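# Snap the lens cap onto the camera lens

## Task

Fit the cap onto the camera's lens so it stays on by itself: squeeze its two orange tabs toward each other while pushing it into the lens, then let them go so the cap's teeth spring back out and catch beneath the lens rim.

## Robot and tools

Robot: two arms, left_arm and right_arm, each ending in a five-finger hand (the left hand mirrors the right). Scene frame: origin on the table top halfway between the arms, +z up, table at z = 0; left_arm's base sits on the +y side at about (+0.035, +0.566, 0) m and right_arm's at about (+0.019, -0.577, 0) m. Image sides do not match arm names. Cameras: cam_high, cam_low, cam_left_wrist, cam_right_wrist (896x504 each).

Hand point: a point fixed to the palm, 0.05 m in front of it and 0.15 m out from the wrist flange. Its +z runs along the straight fingers, +y points out of the palm, +x runs across the palm away from the thumb on the right hand and toward the thumb on the left hand. Straight fingertips lie 0.06-0.07 m past the point along +z and 0.06 m behind it along -y. A wrist bracket on the little-finger side can strike things, and with fingers level the wrist may hang below the point and reach the table first.

Frames: reported hand positions, orientations (quat wxyz), velocities and Hand target are in each arm's own base frame. Every commanded offset is along the axes of that arm's current Hand target. Fixed cameras and the table use the scene frame.

A row is 28 numbers, each in [-1, 1], always covering both arms: left dx, dy, dz, rx, ry, rz; left little, ring, middle, index, thumb_bend, thumb_turn, force_limit, speed; then the same 14 for the right arm. The six pose numbers are an offset from the Hand target held when the action (or move) began, not from the previous row; 1.0 equals 0.6 m of travel or 180 degrees, and rx, ry, rz form one rotation vector. Six zeros re-request the current Hand target. The six finger numbers are absolute targets: -1 open/straight, +1 closed/curled; thumb_turn -1 beside the palm, +1 opposite the fingers. force_limit maps -1..+1 to roughly 0..10 N at the fingertip (0..15 N for the two thumb motors); speed runs from near zero at -1 to full at +0.48 and above. Use speed -0.94 or lower for a gentle grip. To keep a hand unchanged, resend the eight numbers of its last executed row (before any, send its hand_measured plus hand_force_limit and hand_speed).

Tools:
- execute_actions: actions = list of actions; each action is up to 15 rows, one per 1/30 s step, and a short action repeats its final row. cameras = list of names, ["all"], or []; an empty actions list returns images by default.
- move: target = one 28-number row or a list of up to 15 rows, all offsets counted from the same starting Hand targets. speed in m/s (0.002 to 3.6, default 0.25; turning capped at twice that in rad/s), one value or one per target. blend in m for corner rounding in a list (0 = stop at each). stop_force in N (3 to 120, shared by both arms) ends an arm's path when its wrist sensor feels that much push; leave it out when backing away from a contact, and do not rely on it while the hand rotates. zero (bool, only with stop_force) chooses whether to re-zero first. blocking=false returns early, not allowed with stop_force. Paths are straight, do not avoid obstacles, and last at most 10 s; steer around each arm's own base.
- wait: seconds 0 to 10; the robot holds its last command.
- stop: brakes a running move.
- zoom_image: camera plus region [x0, y0, x1, y1] in pixels from the top-left, at most 504 wide and high, on the latest image of that camera.
- show_instructions: shows the reference pages (a five-finger left hand sheet here).
- zero_wrist_force: arm = "left_arm" or "right_arm"; tares that sensor and stop_force.
- finished_scene: scene = the current scene number; irreversible, and the cap must stay on without help.

Results: per arm Hand target (base of the next offsets), end_effector_position in m, orientation, velocities, joint positions and torques, Wrist force/torque in the flange axes plus a peak line, and per hand hand_measured, hand_stopped_by (moving, target, force, stalled, fault), hand_load_n (positive when the finger is pushed open; near 0 means a lost grip). move adds a move: line such as done, off_target, moving, held or fault, with limits=paced or limits=held. The hand point often rests a little short of the Hand target; the next command asks again, or send the missing distance. Commanded orientation is clipped to within 32 degrees of the measured one each step.

Gripping: with the thumb turned across, the hand holds objects about 0.035-0.065 m thick, or handles down to 0.025 m. A motor moves only when its target changes; it locks at target or at force_limit. To squeeze harder, raise force_limit and send a target further closed than hand_measured.

Avoid: pressing past firm contact (arms are stiff), net force near 150 N or wrist torque near 26.3 N m, which stop the arm for 10 s; any contact between the two arms, including one hand gripping the other's fingers; dropping parts or letting them leave the table; releasing things while they move; fast hits; long stretched or straining poses that overheat motors (MOTOR HOT, then a braked arm).

Each tool is called after ">>>" as name(argument=value, ...), one argument or row to a line, values as JSON.

Reference images:

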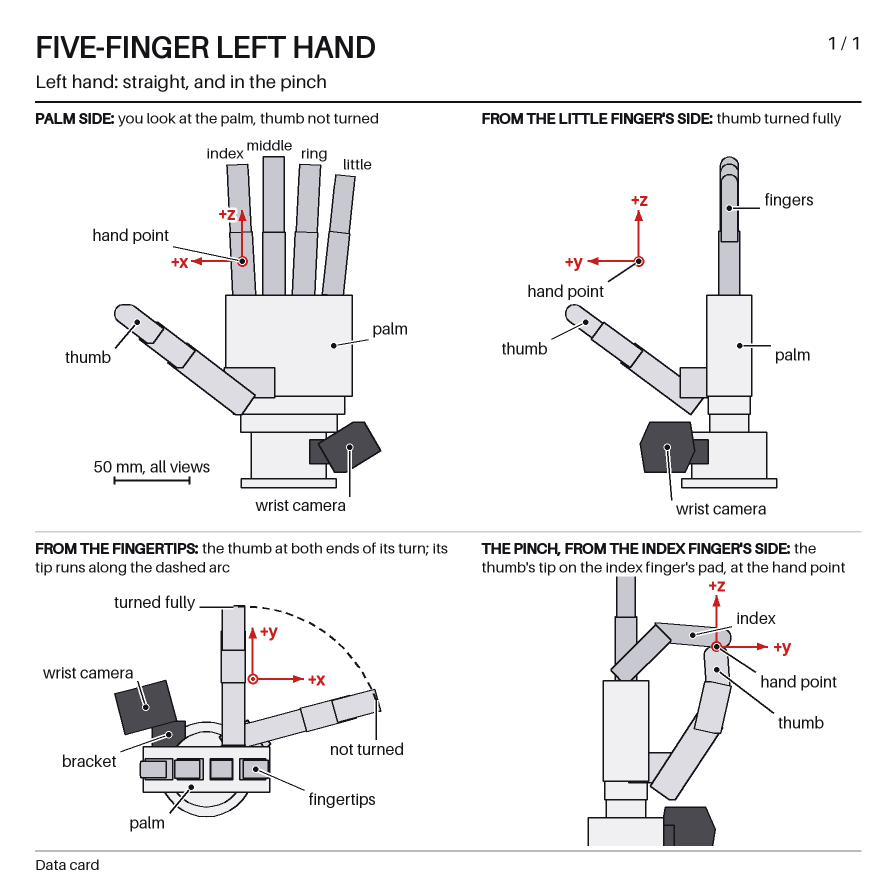

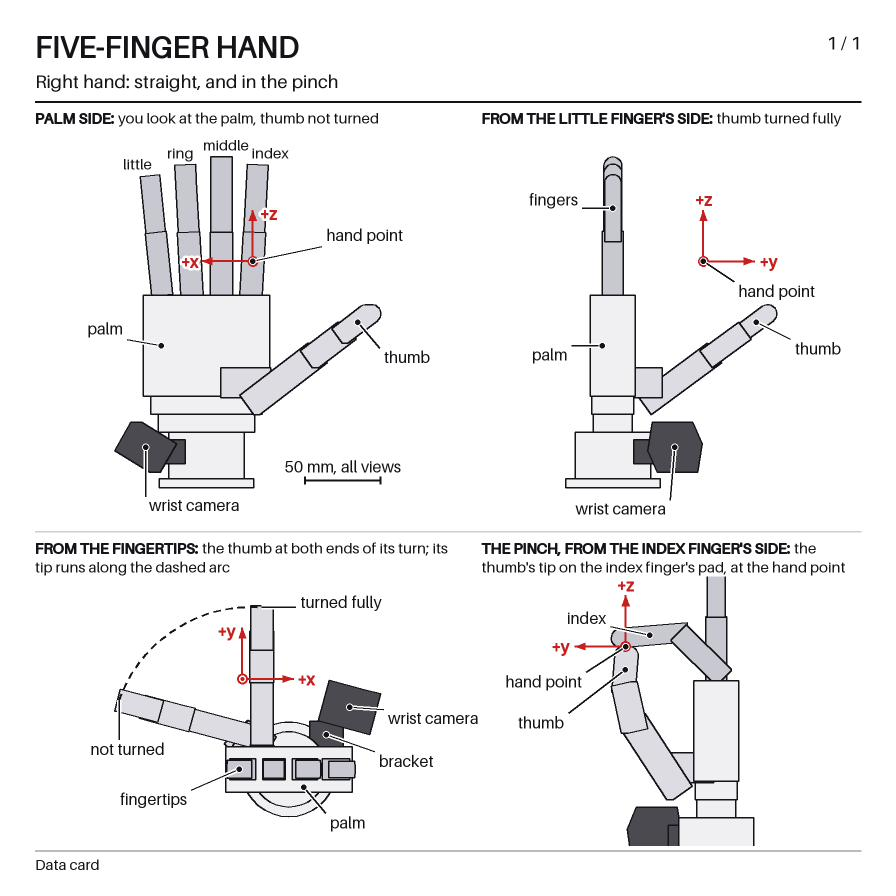

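## Session

>>> execute_actions(
  actions=[],
)

Scene clock: 0.00 s.
left_arm: end_effector_position=(+0.2661, +0.1155, +0.4724) hand_measured=(-1.000, -1.000, -1.000, -1.000, -1.000, -1.000) hand_load_n=(+0.0, +0.0, +0.0, +0.0, +0.0, +0.0) hand_stopped_by=(target, target, target, target, target, target) hand_force_limit=0.00 hand_speed=-0.80 end_effector_quat_wxyz=(+0.014, +0.904, +0.427, -0.014) | right_arm: end_effector_position=(+0.2593, -0.1182, +0.4904) hand_measured=(-1.000, -1.000, -1.000, -1.000, -1.000, -1.000) hand_load_n=(+0.0, +0.0, +0.0, +0.0, +0.0, +0.0) hand_stopped_by=(target, target, target, target, target, target) hand_force_limit=0.00 hand_speed=-0.80 end_effector_quat_wxyz=(+0.019, +0.428, +0.903, -0.021)
Joint positions: left_arm=[4.313 -1.427 -1.361 1.178 -1.569 1.859] | right_arm=[-1.2 -1.752 1.318 1.949 1.576 -1.885]
Joint velocities: within noise
Joint torques (N m): no reading
Motor temperatures (°C): left_arm=[29 29 27 36 39 42] | right_arm=[35 26 39 32 31 47]
Wrist force (N): no reading
Wrist torque (N m): no reading
Wrist force, peak (N): no reading
Hand target: left_arm +0.2661, +0.1155, +0.4724; +0.014, +0.904, +0.427, -0.014 | right_arm +0.2593, -0.1182, +0.4904; +0.019, +0.428, +0.903, -0.021

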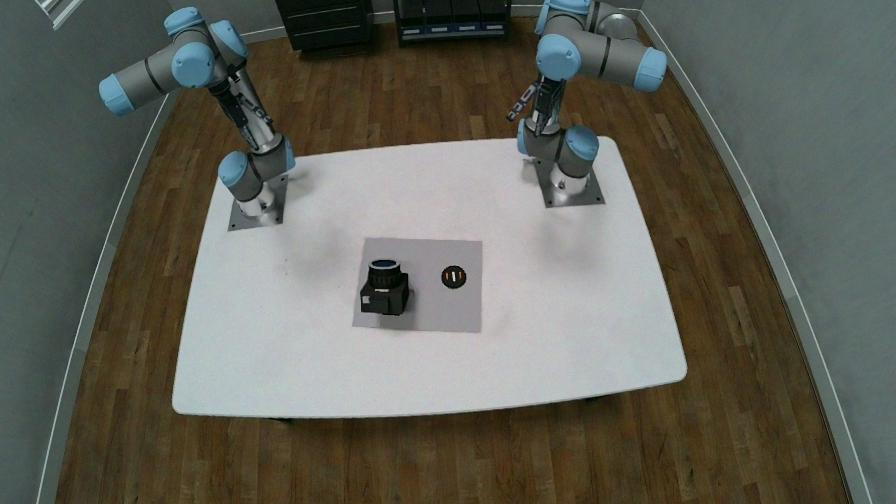

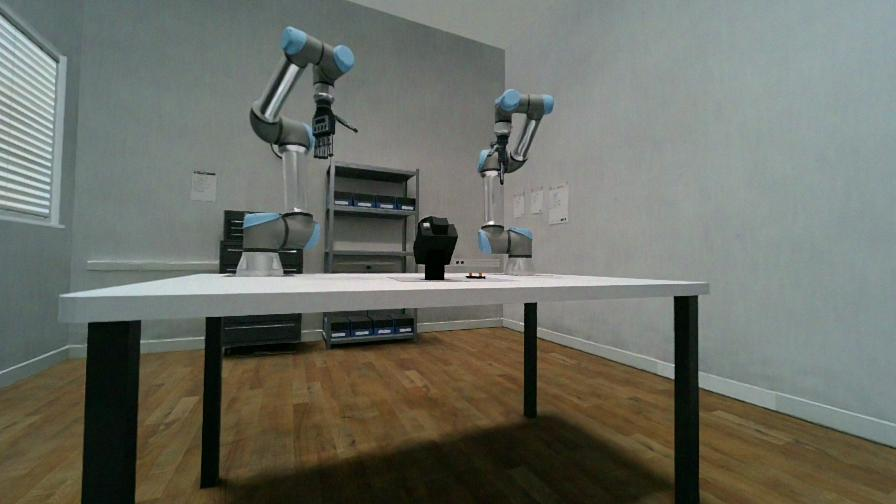

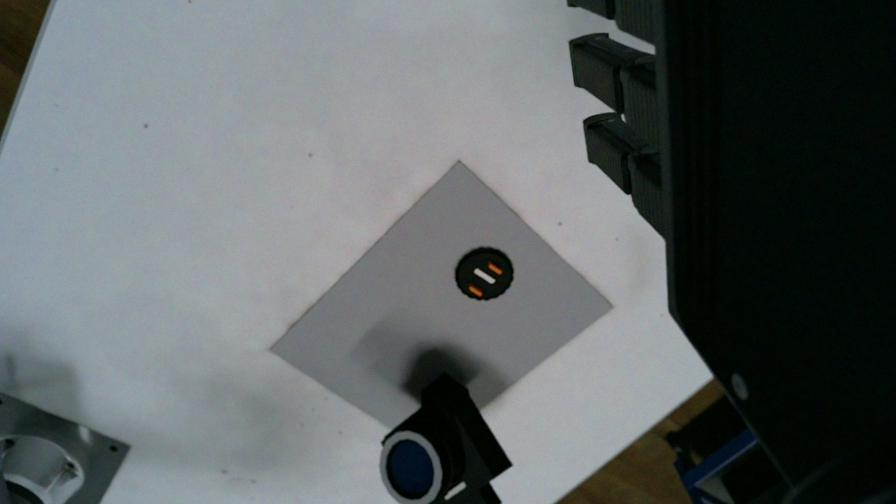

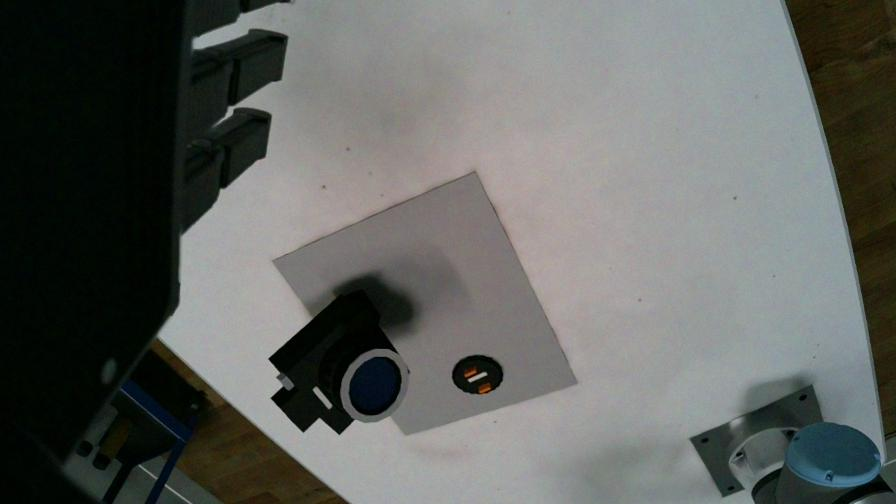

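>>> zoom_image(
  camera="cam_high",
  region=[330, 220, 510, 340],
)

>>> zoom_image(
  camera="cam_low",
  region=[380, 200, 530, 300],
)

>>> zoom_image(
  camera="cam_left_wrist",
  region=[260, 150, 630, 504],
)

>>> zoom_image(
  camera="cam_right_wrist",
  region=[250, 160, 600, 450],
)

Scaled by 2.800 from the camera's 896x504 image, which has a finer 1280x720 frame.

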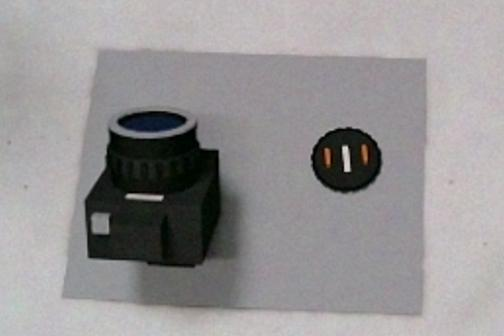

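Scaled by 3.360 from the camera's 896x504 image, which has a finer 1280x720 frame.

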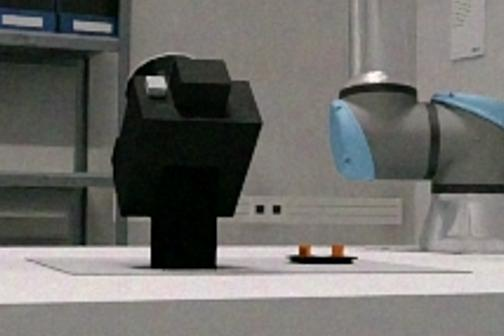

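Scaled by 1.362 from the camera's 896x504 image, which has a finer 1280x720 frame.

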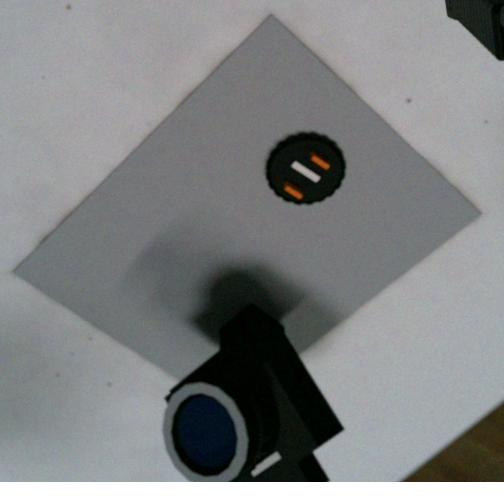

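Scaled by 1.440 from the camera's 896x504 image, which has a finer 1280x720 frame.

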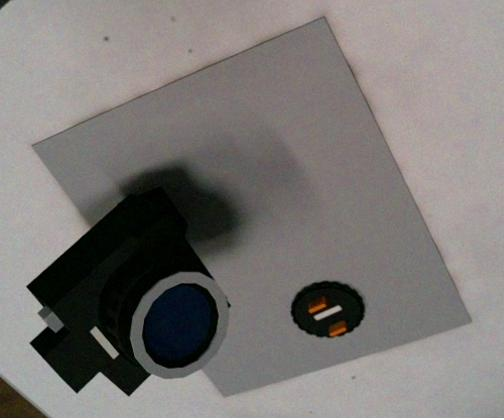

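>>> zoom_image(
  camera="cam_high",
  region=[424, 252, 484, 302],
)

>>> zoom_image(
  camera="cam_high",
  region=[350, 250, 420, 320],
)

>>> zoom_image(
  camera="cam_low",
  region=[400, 205, 500, 290],
)

>>> zoom_image(
  camera="cam_right_wrist",
  region=[260, 280, 420, 440],
)

>>> zoom_image(
  camera="cam_left_wrist",
  region=[360, 360, 520, 504],
)

>>> zoom_image(
  camera="cam_left_wrist",
  region=[440, 230, 530, 320],
)

Scaled by 8.400 from the camera's 896x504 image, which has a finer 1280x720 frame.

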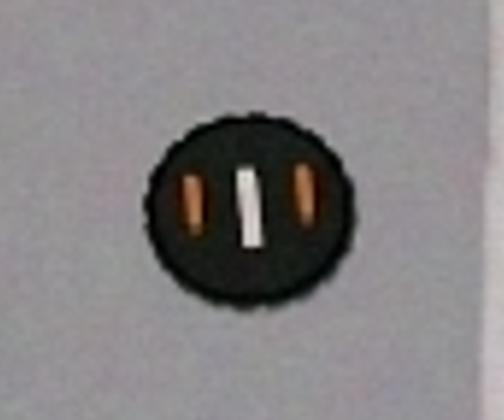

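Scaled by 7.200 from the camera's 896x504 image, which has a finer 1280x720 frame.

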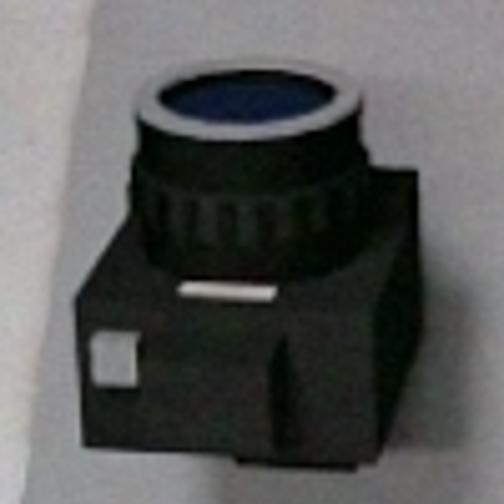

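Scaled by 5.040 from the camera's 896x504 image, which has a finer 1280x720 frame.

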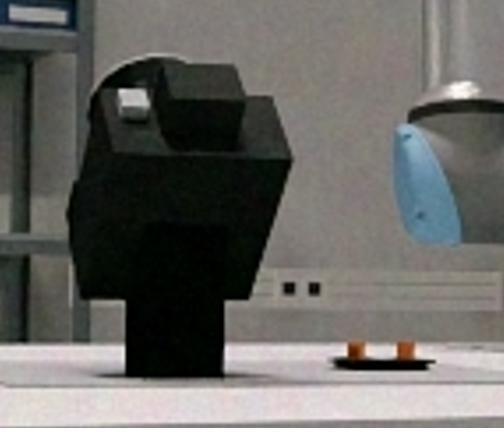

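Scaled by 3.150 from the camera's 896x504 image, which has a finer 1280x720 frame.

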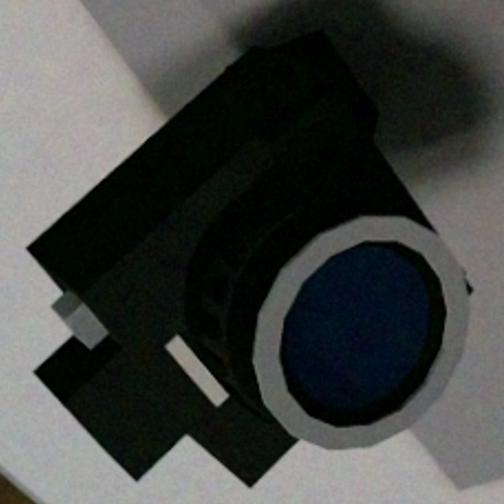

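Scaled by 3.150 from the camera's 896x504 image, which has a finer 1280x720 frame.

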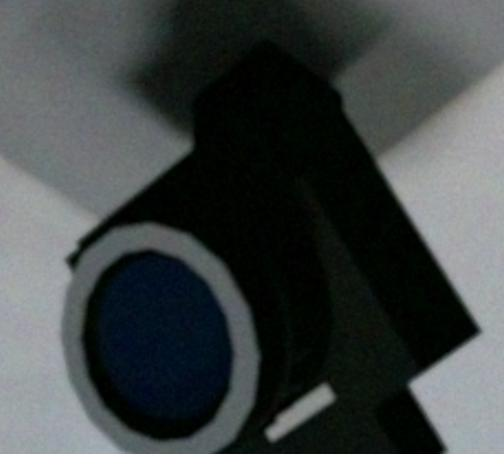

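Scaled by 5.600 from the camera's 896x504 image, which has a finer 1280x720 frame.

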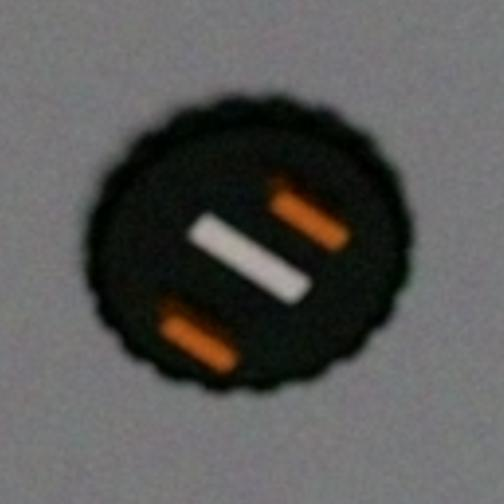

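>>> move(
  target=[0.4393,0.0453,0.2718,0.1425,0.3689,0.7156,-1,-1,-0.5,-0.5,-1,1,0,0,0,0,0,0,0,0,-1,-1,-1,-1,-1,-1,0,-0.8],
  cameras=["all"],
)

Scene clock: 12.07 s.
left_arm: end_effector_position=(+0.4522, +0.2955, +0.2998) hand_measured=(-1.000, -1.000, -0.500, -0.500, -1.000, +1.000) hand_load_n=(+0.0, -0.5, +0.0, +0.0, +0.0, +0.0) hand_stopped_by=(target, target, target, target, target, target) hand_force_limit=0.00 hand_speed=0.00 end_effector_quat_wxyz=(-0.320, +0.623, -0.635, +0.327) | right_arm: end_effector_position=(+0.2593, -0.1182, +0.4904) hand_measured=(-1.000, -1.000, -1.000, -1.000, -1.000, -1.000) hand_load_n=(+0.0, +0.0, +0.0, +0.0, +0.0, +0.0) hand_stopped_by=(target, target, target, target, target, target) hand_force_limit=0.00 hand_speed=-0.80 end_effector_quat_wxyz=(+0.019, +0.428, +0.903, -0.021)
Joint positions: left_arm=[4.313 -1.838 -1.386 2.131 -0.713 4.11] | right_arm=[-1.2 -1.752 1.318 1.949 1.576 -1.885]
Joint torques (N m): left_arm=[2.39 38.55 9.47 1.53 1.68 2.56] | right_arm=[-0.18 -10.26 -14.62 2.45 0.15 0.17]
Wrist force (N): left_arm=[0.6 -3.1 1.9] | right_arm=[0.4 0.1 -0.1]
Wrist torque (N m): left_arm=[-0.42 -0.02 0.18] | right_arm=[0.02 -0.06 0.03]
Wrist force, peak (N): left_arm=[0.6 -3.1 2.6] | right_arm=[0.4 -0.1 0.3]
Hand target: left_arm +0.4521, +0.2955, +0.2999; -0.320, +0.623, -0.635, +0.327 | right_arm +0.2593, -0.1182, +0.4904; +0.019, +0.428, +0.903, -0.021
Off the commanded pose: left_arm 0.000 m, 0 deg | right_arm 0.000 m, 0 deg.
move: done

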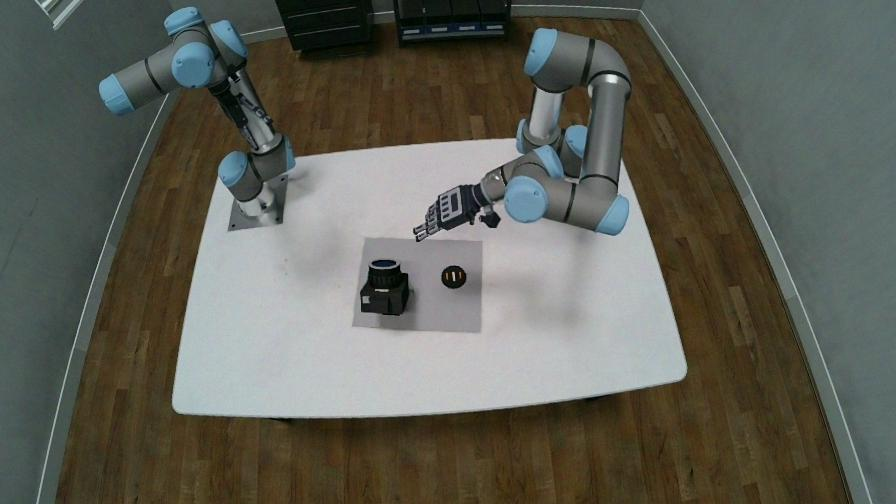

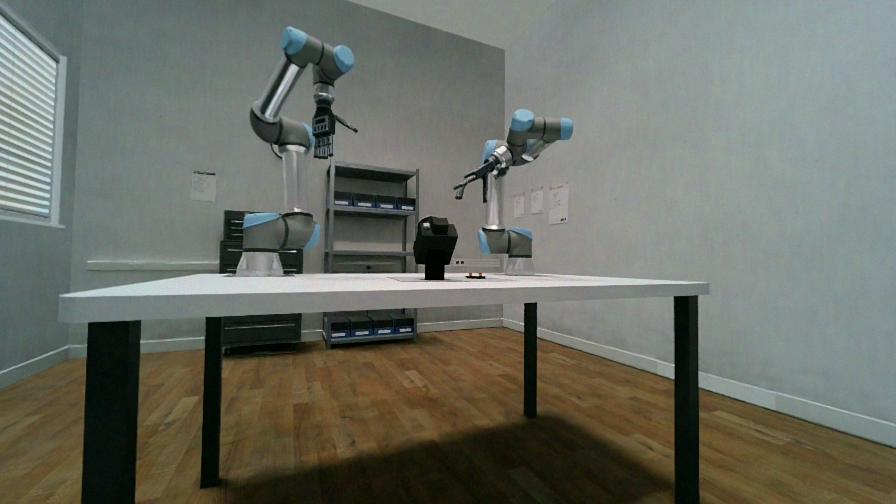

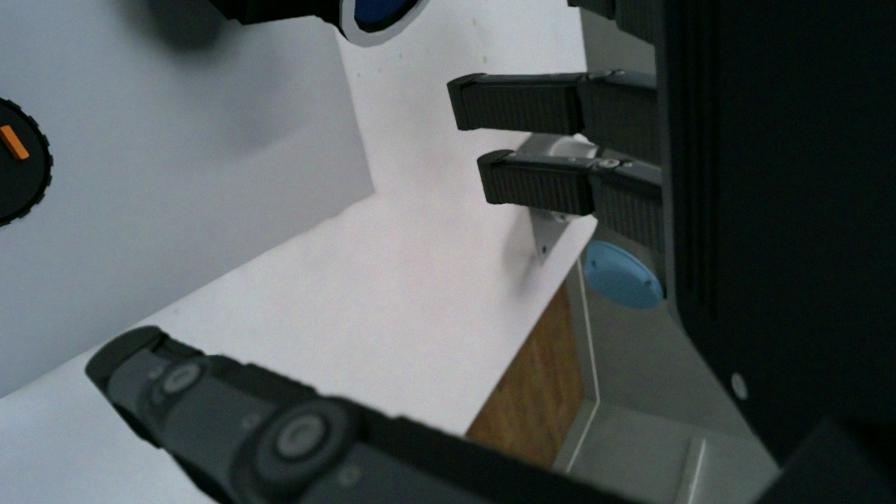

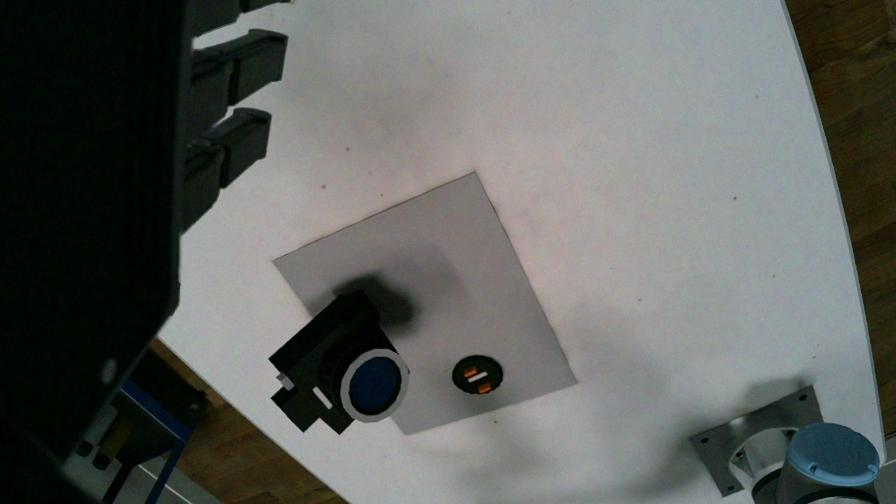

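>>> zoom_image(
  camera="cam_high",
  region=[400, 160, 530, 260],
)

>>> zoom_image(
  camera="cam_left_wrist",
  region=[0, 0, 504, 400],
)

>>> zoom_image(
  camera="cam_low",
  region=[400, 140, 560, 300],
)

Scaled by 3.877 from the camera's 896x504 image, which has a finer 1280x720 frame.

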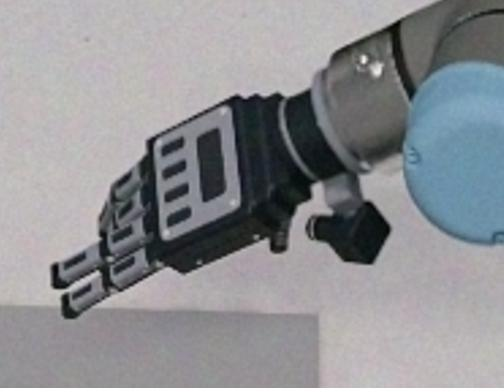

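Scaled by 1.000.

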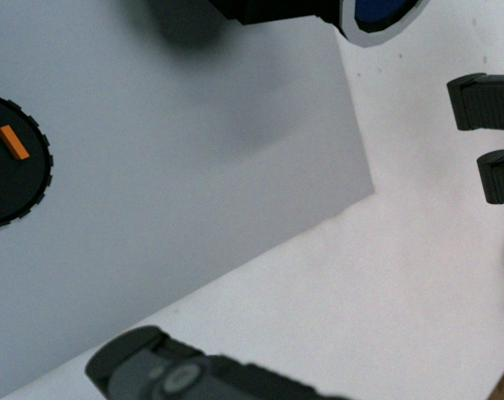

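Scaled by 3.150 from the camera's 896x504 image, which has a finer 1280x720 frame.

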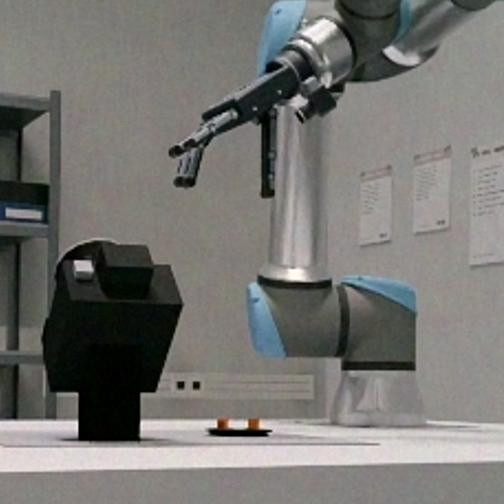

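>>> move(
  target=[-0.005,0.323,0.179,0,0,0,-1,-1,-0.5,-0.5,-1,1,0,0,0,0,0,0,0,0,-1,-1,-1,-1,-1,-1,0,-0.8],
  cameras=["all"],
  speed=0.15,
)

>>> zoom_image(
  camera="cam_high",
  region=[400, 190, 530, 310],
)

>>> zoom_image(
  camera="cam_low",
  region=[400, 180, 540, 300],
)

Scene clock: 16.67 s.
left_arm: end_effector_position=(+0.4271, +0.2987, +0.0798) hand_measured=(-1.000, -1.000, -0.500, -0.500, -1.000, +1.000) hand_load_n=(+0.0, +0.0, +0.0, +0.0, +0.0, +0.0) hand_stopped_by=(target, target, target, target, target, target) hand_force_limit=0.00 hand_speed=0.00 end_effector_quat_wxyz=(-0.320, +0.623, -0.635, +0.327) | right_arm: end_effector_position=(+0.2593, -0.1182, +0.4904) hand_measured=(-1.000, -1.000, -1.000, -1.000, -1.000, -1.000) hand_load_n=(+0.0, +0.0, +0.0, +0.0, +0.0, +0.0) hand_stopped_by=(target, target, target, target, target, target) hand_force_limit=0.00 hand_speed=-0.80 end_effector_quat_wxyz=(+0.019, +0.428, +0.903, -0.021)
Joint positions: left_arm=[4.373 -2.002 -1.781 2.625 -0.687 4.195] | right_arm=[-1.2 -1.752 1.318 1.949 1.576 -1.885]
Joint torques (N m): left_arm=[-10.34 37.22 12.77 -0.82 -0.08 -2.84] | right_arm=[-0.11 -10.06 -14.96 2.76 0.29 0.06]
Wrist force (N): left_arm=[0.7 -2.3 1.7] | right_arm=[0.3 0.0 0.1]
Wrist torque (N m): left_arm=[-0.31 -0.04 0.09] | right_arm=[0.00 -0.06 0.02]
Wrist force, peak (N): left_arm=[1.0 -4.5 1.1] | right_arm=[0.5 0.2 0.1]
Hand target: left_arm +0.4271, +0.2987, +0.0797; -0.320, +0.623, -0.635, +0.327 | right_arm +0.2593, -0.1182, +0.4904; +0.019, +0.428, +0.903, -0.021
Off the commanded pose: left_arm 0.000 m, 0 deg | right_arm 0.000 m, 0 deg.
move: done

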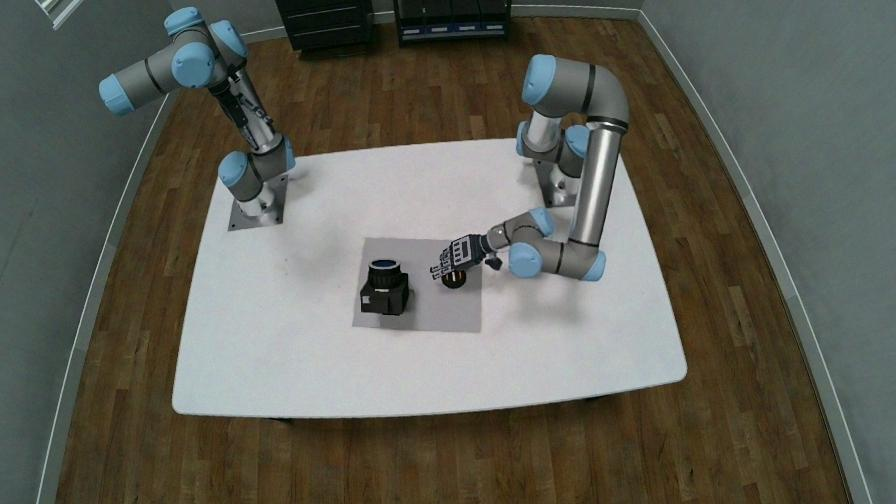

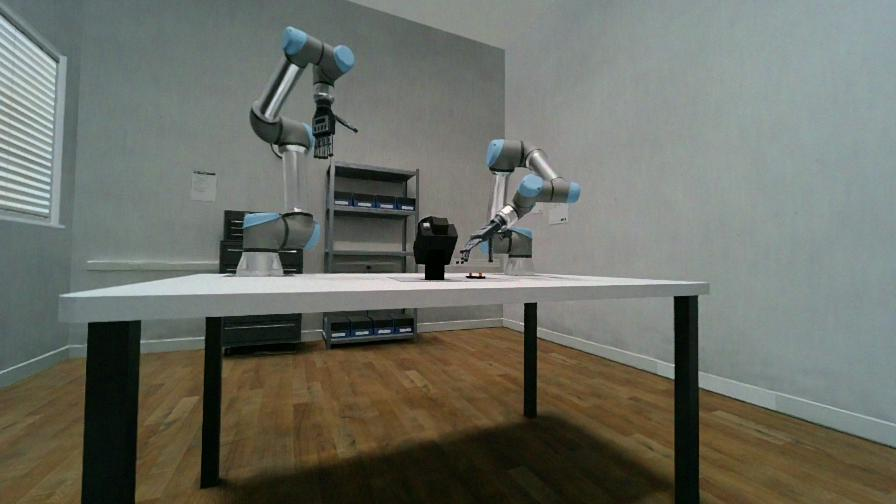

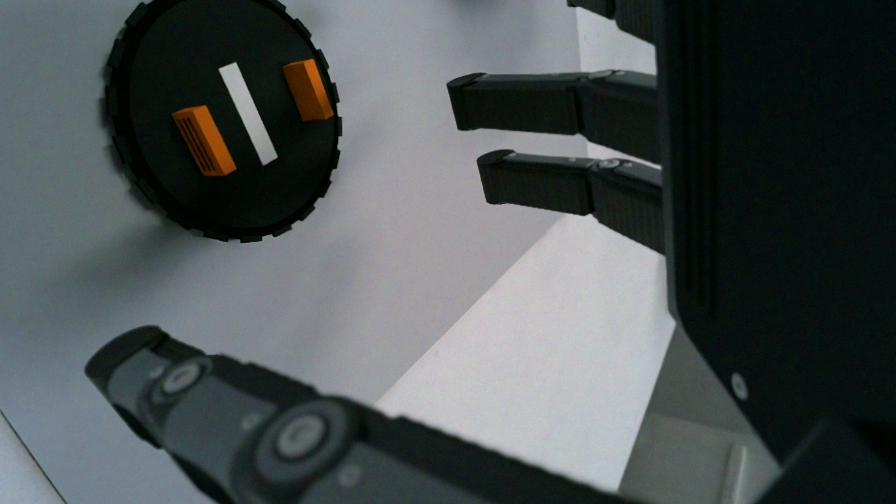

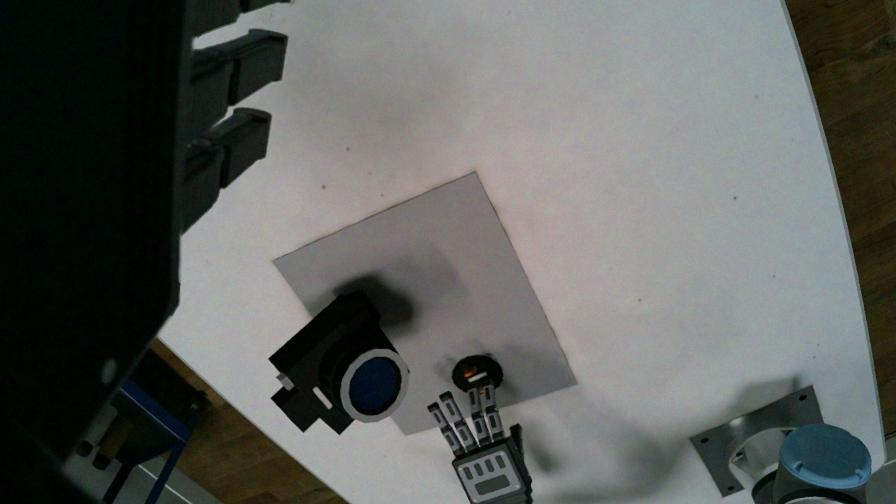

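Scaled by 3.877 from the camera's 896x504 image, which has a finer 1280x720 frame.

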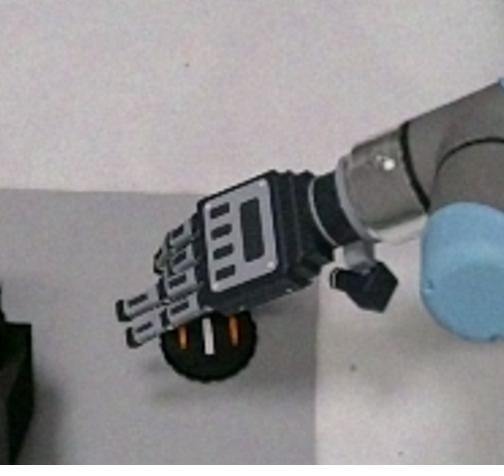

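Scaled by 3.600 from the camera's 896x504 image, which has a finer 1280x720 frame.

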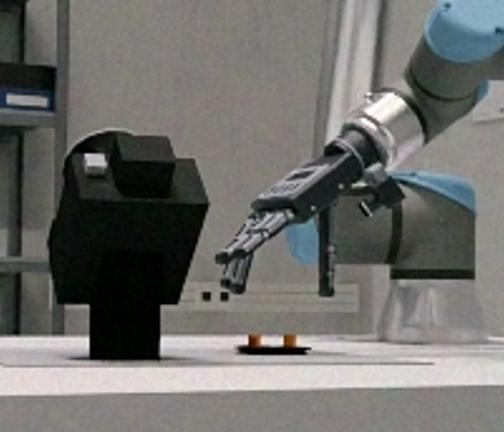

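>>> move(
  target=[0,0,0,0,0,0,-1,-1,-0.2,-0.2,-0.6,1,0,0,0,0,0,0,0,0,-1,-1,-1,-1,-1,-1,0,-0.8],
  cameras=["cam_left_wrist", "cam_low"],
)

>>> zoom_image(
  camera="cam_left_wrist",
  region=[60, 0, 564, 450],
)

>>> zoom_image(
  camera="cam_low",
  region=[400, 180, 540, 300],
)

Scene clock: 18.00 s.
left_arm: end_effector_position=(+0.4271, +0.2987, +0.0797) hand_measured=(-1.000, -1.000, -0.200, -0.200, -0.600, +1.000) hand_load_n=(+0.0, +0.0, +0.0, +0.0, +0.0, +0.0) hand_stopped_by=(target, target, target, target, target, target) hand_force_limit=0.00 hand_speed=0.00 end_effector_quat_wxyz=(-0.320, +0.623, -0.635, +0.327) | right_arm: end_effector_position=(+0.2593, -0.1182, +0.4904) hand_measured=(-1.000, -1.000, -1.000, -1.000, -1.000, -1.000) hand_load_n=(+0.0, +0.0, +0.0, +0.0, +0.0, +0.0) hand_stopped_by=(target, target, target, target, target, target) hand_force_limit=0.00 hand_speed=-0.80 end_effector_quat_wxyz=(+0.019, +0.428, +0.903, -0.021)
Joint positions: left_arm=[4.373 -2.002 -1.781 2.626 -0.687 4.195] | right_arm=[-1.2 -1.752 1.318 1.949 1.576 -1.885]
Joint torques (N m): left_arm=[-10.08 33.74 6.74 1.27 0.05 -2.78] | right_arm=[-0.08 -8.87 -15.44 2.47 0.16 0.4]
Wrist force (N): left_arm=[0.7 -2.4 1.5] | right_arm=[0.0 0.0 0.1]
Wrist torque (N m): left_arm=[-0.30 -0.03 0.09] | right_arm=[0.00 -0.01 0.01]
Wrist force, peak (N): left_arm=[0.8 -2.8 1.9] | right_arm=[0.5 0.0 0.1]
Hand target: left_arm +0.4271, +0.2987, +0.0797; -0.320, +0.623, -0.635, +0.327 | right_arm +0.2593, -0.1182, +0.4904; +0.019, +0.428, +0.903, -0.021
Off the commanded pose: left_arm 0.000 m, 0 deg | right_arm 0.000 m, 0 deg.
move: done
Images, in order (width x height): cam_low 896x504, cam_left_wrist 896x504.

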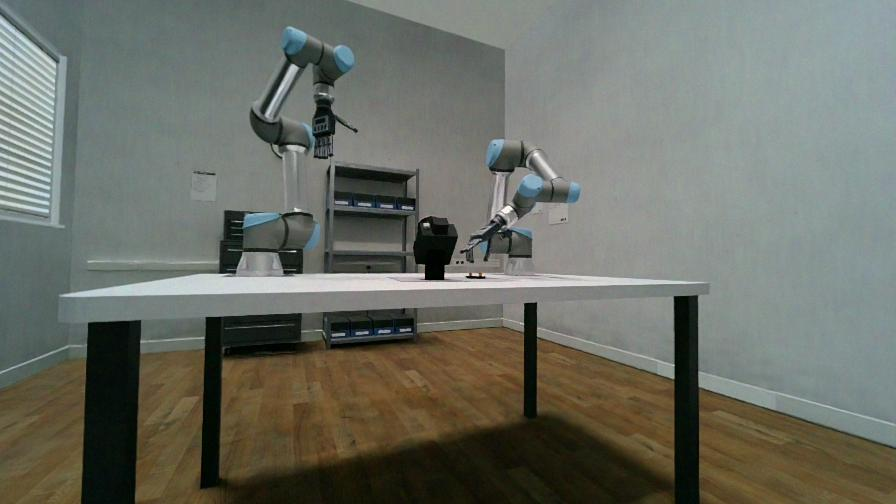

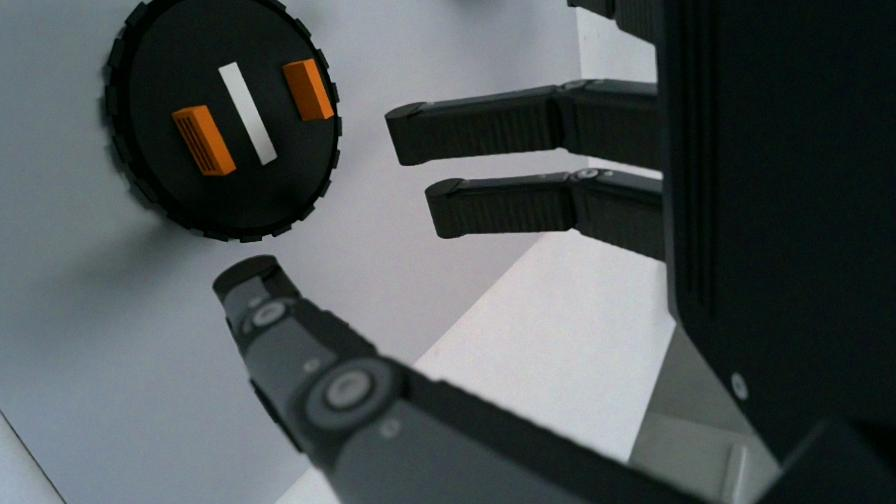

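Scaled by 1.000.

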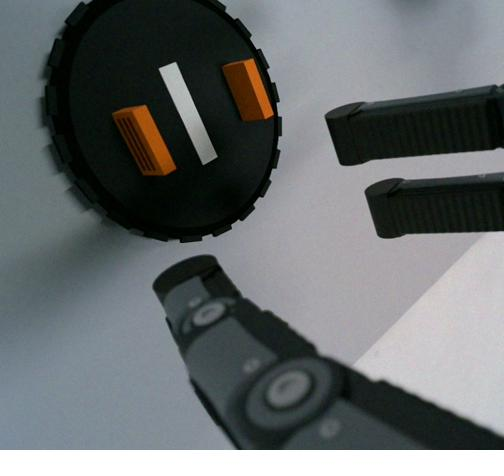

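Scaled by 3.600 from the camera's 896x504 image, which has a finer 1280x720 frame.

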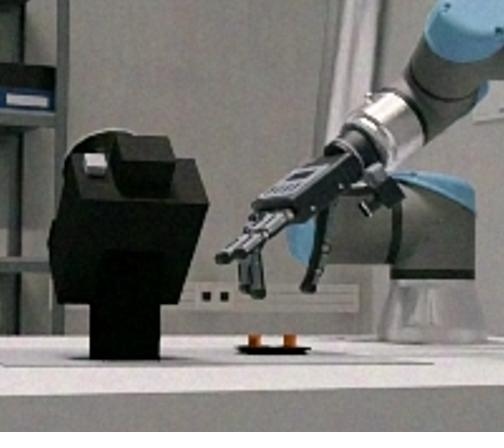

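>>> zoom_image(
  camera="cam_low",
  region=[450, 240, 500, 285],
)

Scaled by 10.080 from the camera's 896x504 image, which has a finer 1280x720 frame.

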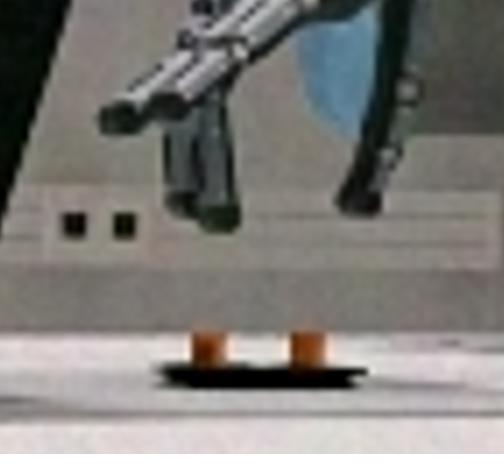

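>>> move(
  target=[-0.04,0.0195,0.0589,0,-0.0181,-0.0129,-1,-1,-0.44,-0.44,-0.9,1,0,0,0,0,0,0,0,0,-1,-1,-1,-1,-1,-1,0,-0.8],
  cameras=["cam_left_wrist", "cam_low", "cam_high"],
  speed=0.1,
)

>>> zoom_image(
  camera="cam_low",
  region=[450, 240, 500, 285],
)

>>> zoom_image(
  camera="cam_high",
  region=[415, 220, 495, 300],
)

Scene clock: 20.77 s.
left_arm: end_effector_position=(+0.4496, +0.3221, +0.0496) hand_measured=(-1.000, -1.000, -0.440, -0.440, -0.900, +1.000) hand_load_n=(+0.0, +0.0, +0.0, +0.0, +0.0, +0.0) hand_stopped_by=(target, target, target, target, target, target) hand_force_limit=0.00 hand_speed=0.00 end_effector_quat_wxyz=(-0.331, +0.644, -0.613, +0.316) | right_arm: end_effector_position=(+0.2593, -0.1182, +0.4904) hand_measured=(-1.000, -1.000, -1.000, -1.000, -1.000, -1.000) hand_load_n=(+0.0, +0.0, +0.0, +0.0, +0.0, +0.0) hand_stopped_by=(target, target, target, target, target, target) hand_force_limit=0.00 hand_speed=-0.80 end_effector_quat_wxyz=(+0.019, +0.428, +0.903, -0.021)
Joint positions: left_arm=[4.336 -2.065 -1.744 2.762 -0.735 4.049] | right_arm=[-1.2 -1.752 1.318 1.949 1.576 -1.885]
Joint torques (N m): left_arm=[10.31 44.62 6.11 -1.3 1.6 -0.42] | right_arm=[-0.62 -9.46 -15.41 2.61 0.1 0.35]
Wrist force (N): left_arm=[0.3 -2.4 1.3] | right_arm=[0.2 0.0 0.0]
Wrist torque (N m): left_arm=[-0.35 -0.02 0.06] | right_arm=[0.00 -0.03 0.02]
Wrist force, peak (N): left_arm=[1.3 -3.0 1.0] | right_arm=[0.4 0.2 0.1]
Hand target: left_arm +0.4495, +0.3222, +0.0496; -0.331, +0.644, -0.613, +0.316 | right_arm +0.2593, -0.1182, +0.4904; +0.019, +0.428, +0.903, -0.021
Off the commanded pose: left_arm 0.000 m, 0 deg | right_arm 0.000 m, 0 deg.
move: done
Images, in order (width x height): cam_high 896x504, cam_low 896x504, cam_left_wrist 896x504.

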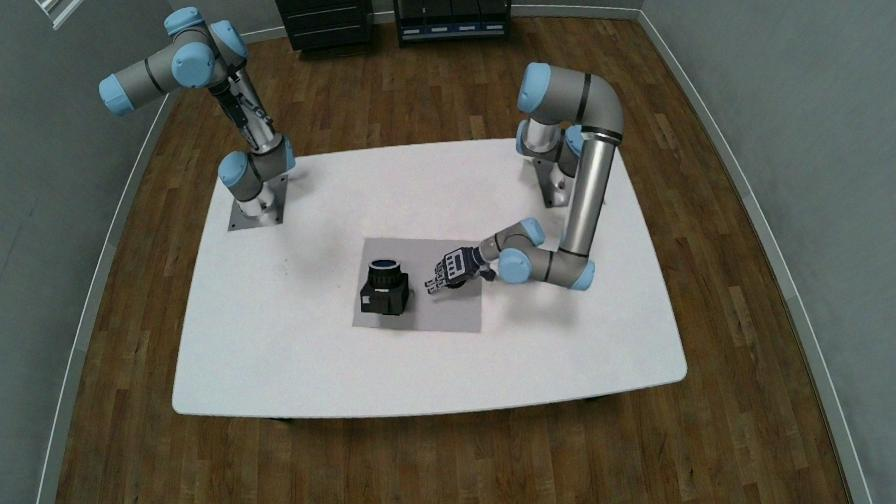

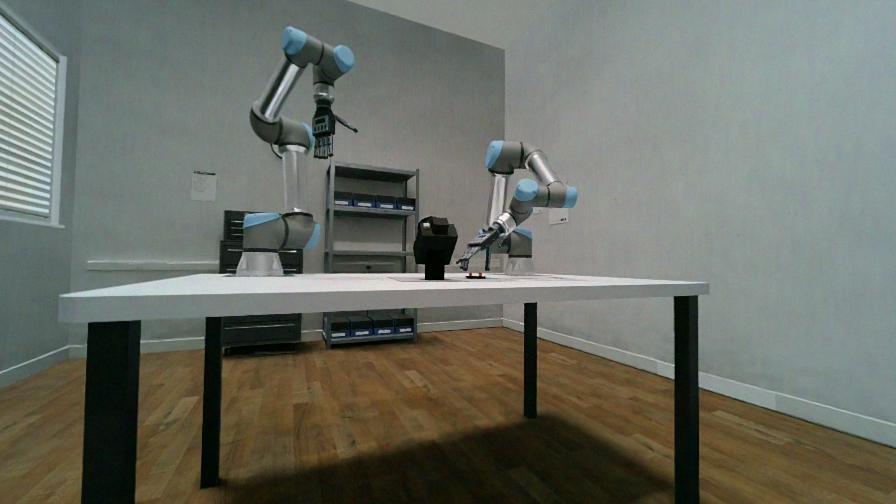

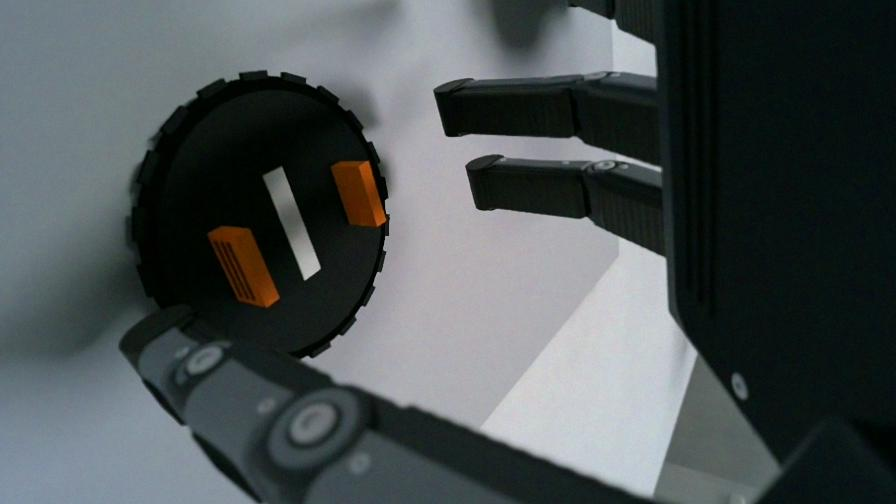

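Scaled by 10.080 from the camera's 896x504 image, which has a finer 1280x720 frame.

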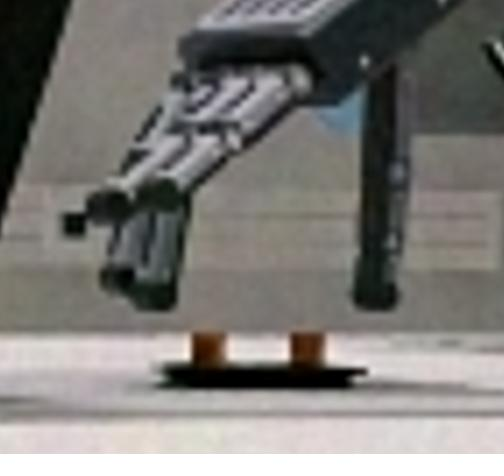

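Scaled by 6.300 from the camera's 896x504 image, which has a finer 1280x720 frame.

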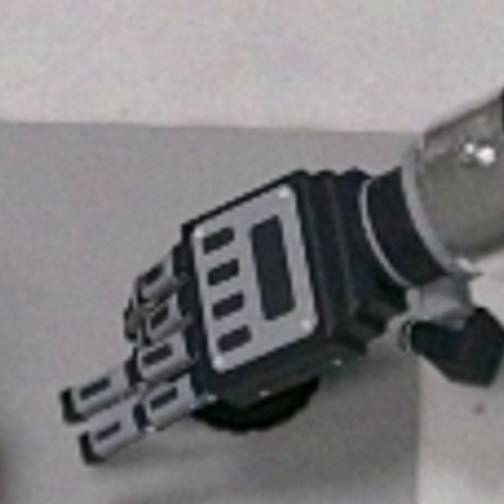

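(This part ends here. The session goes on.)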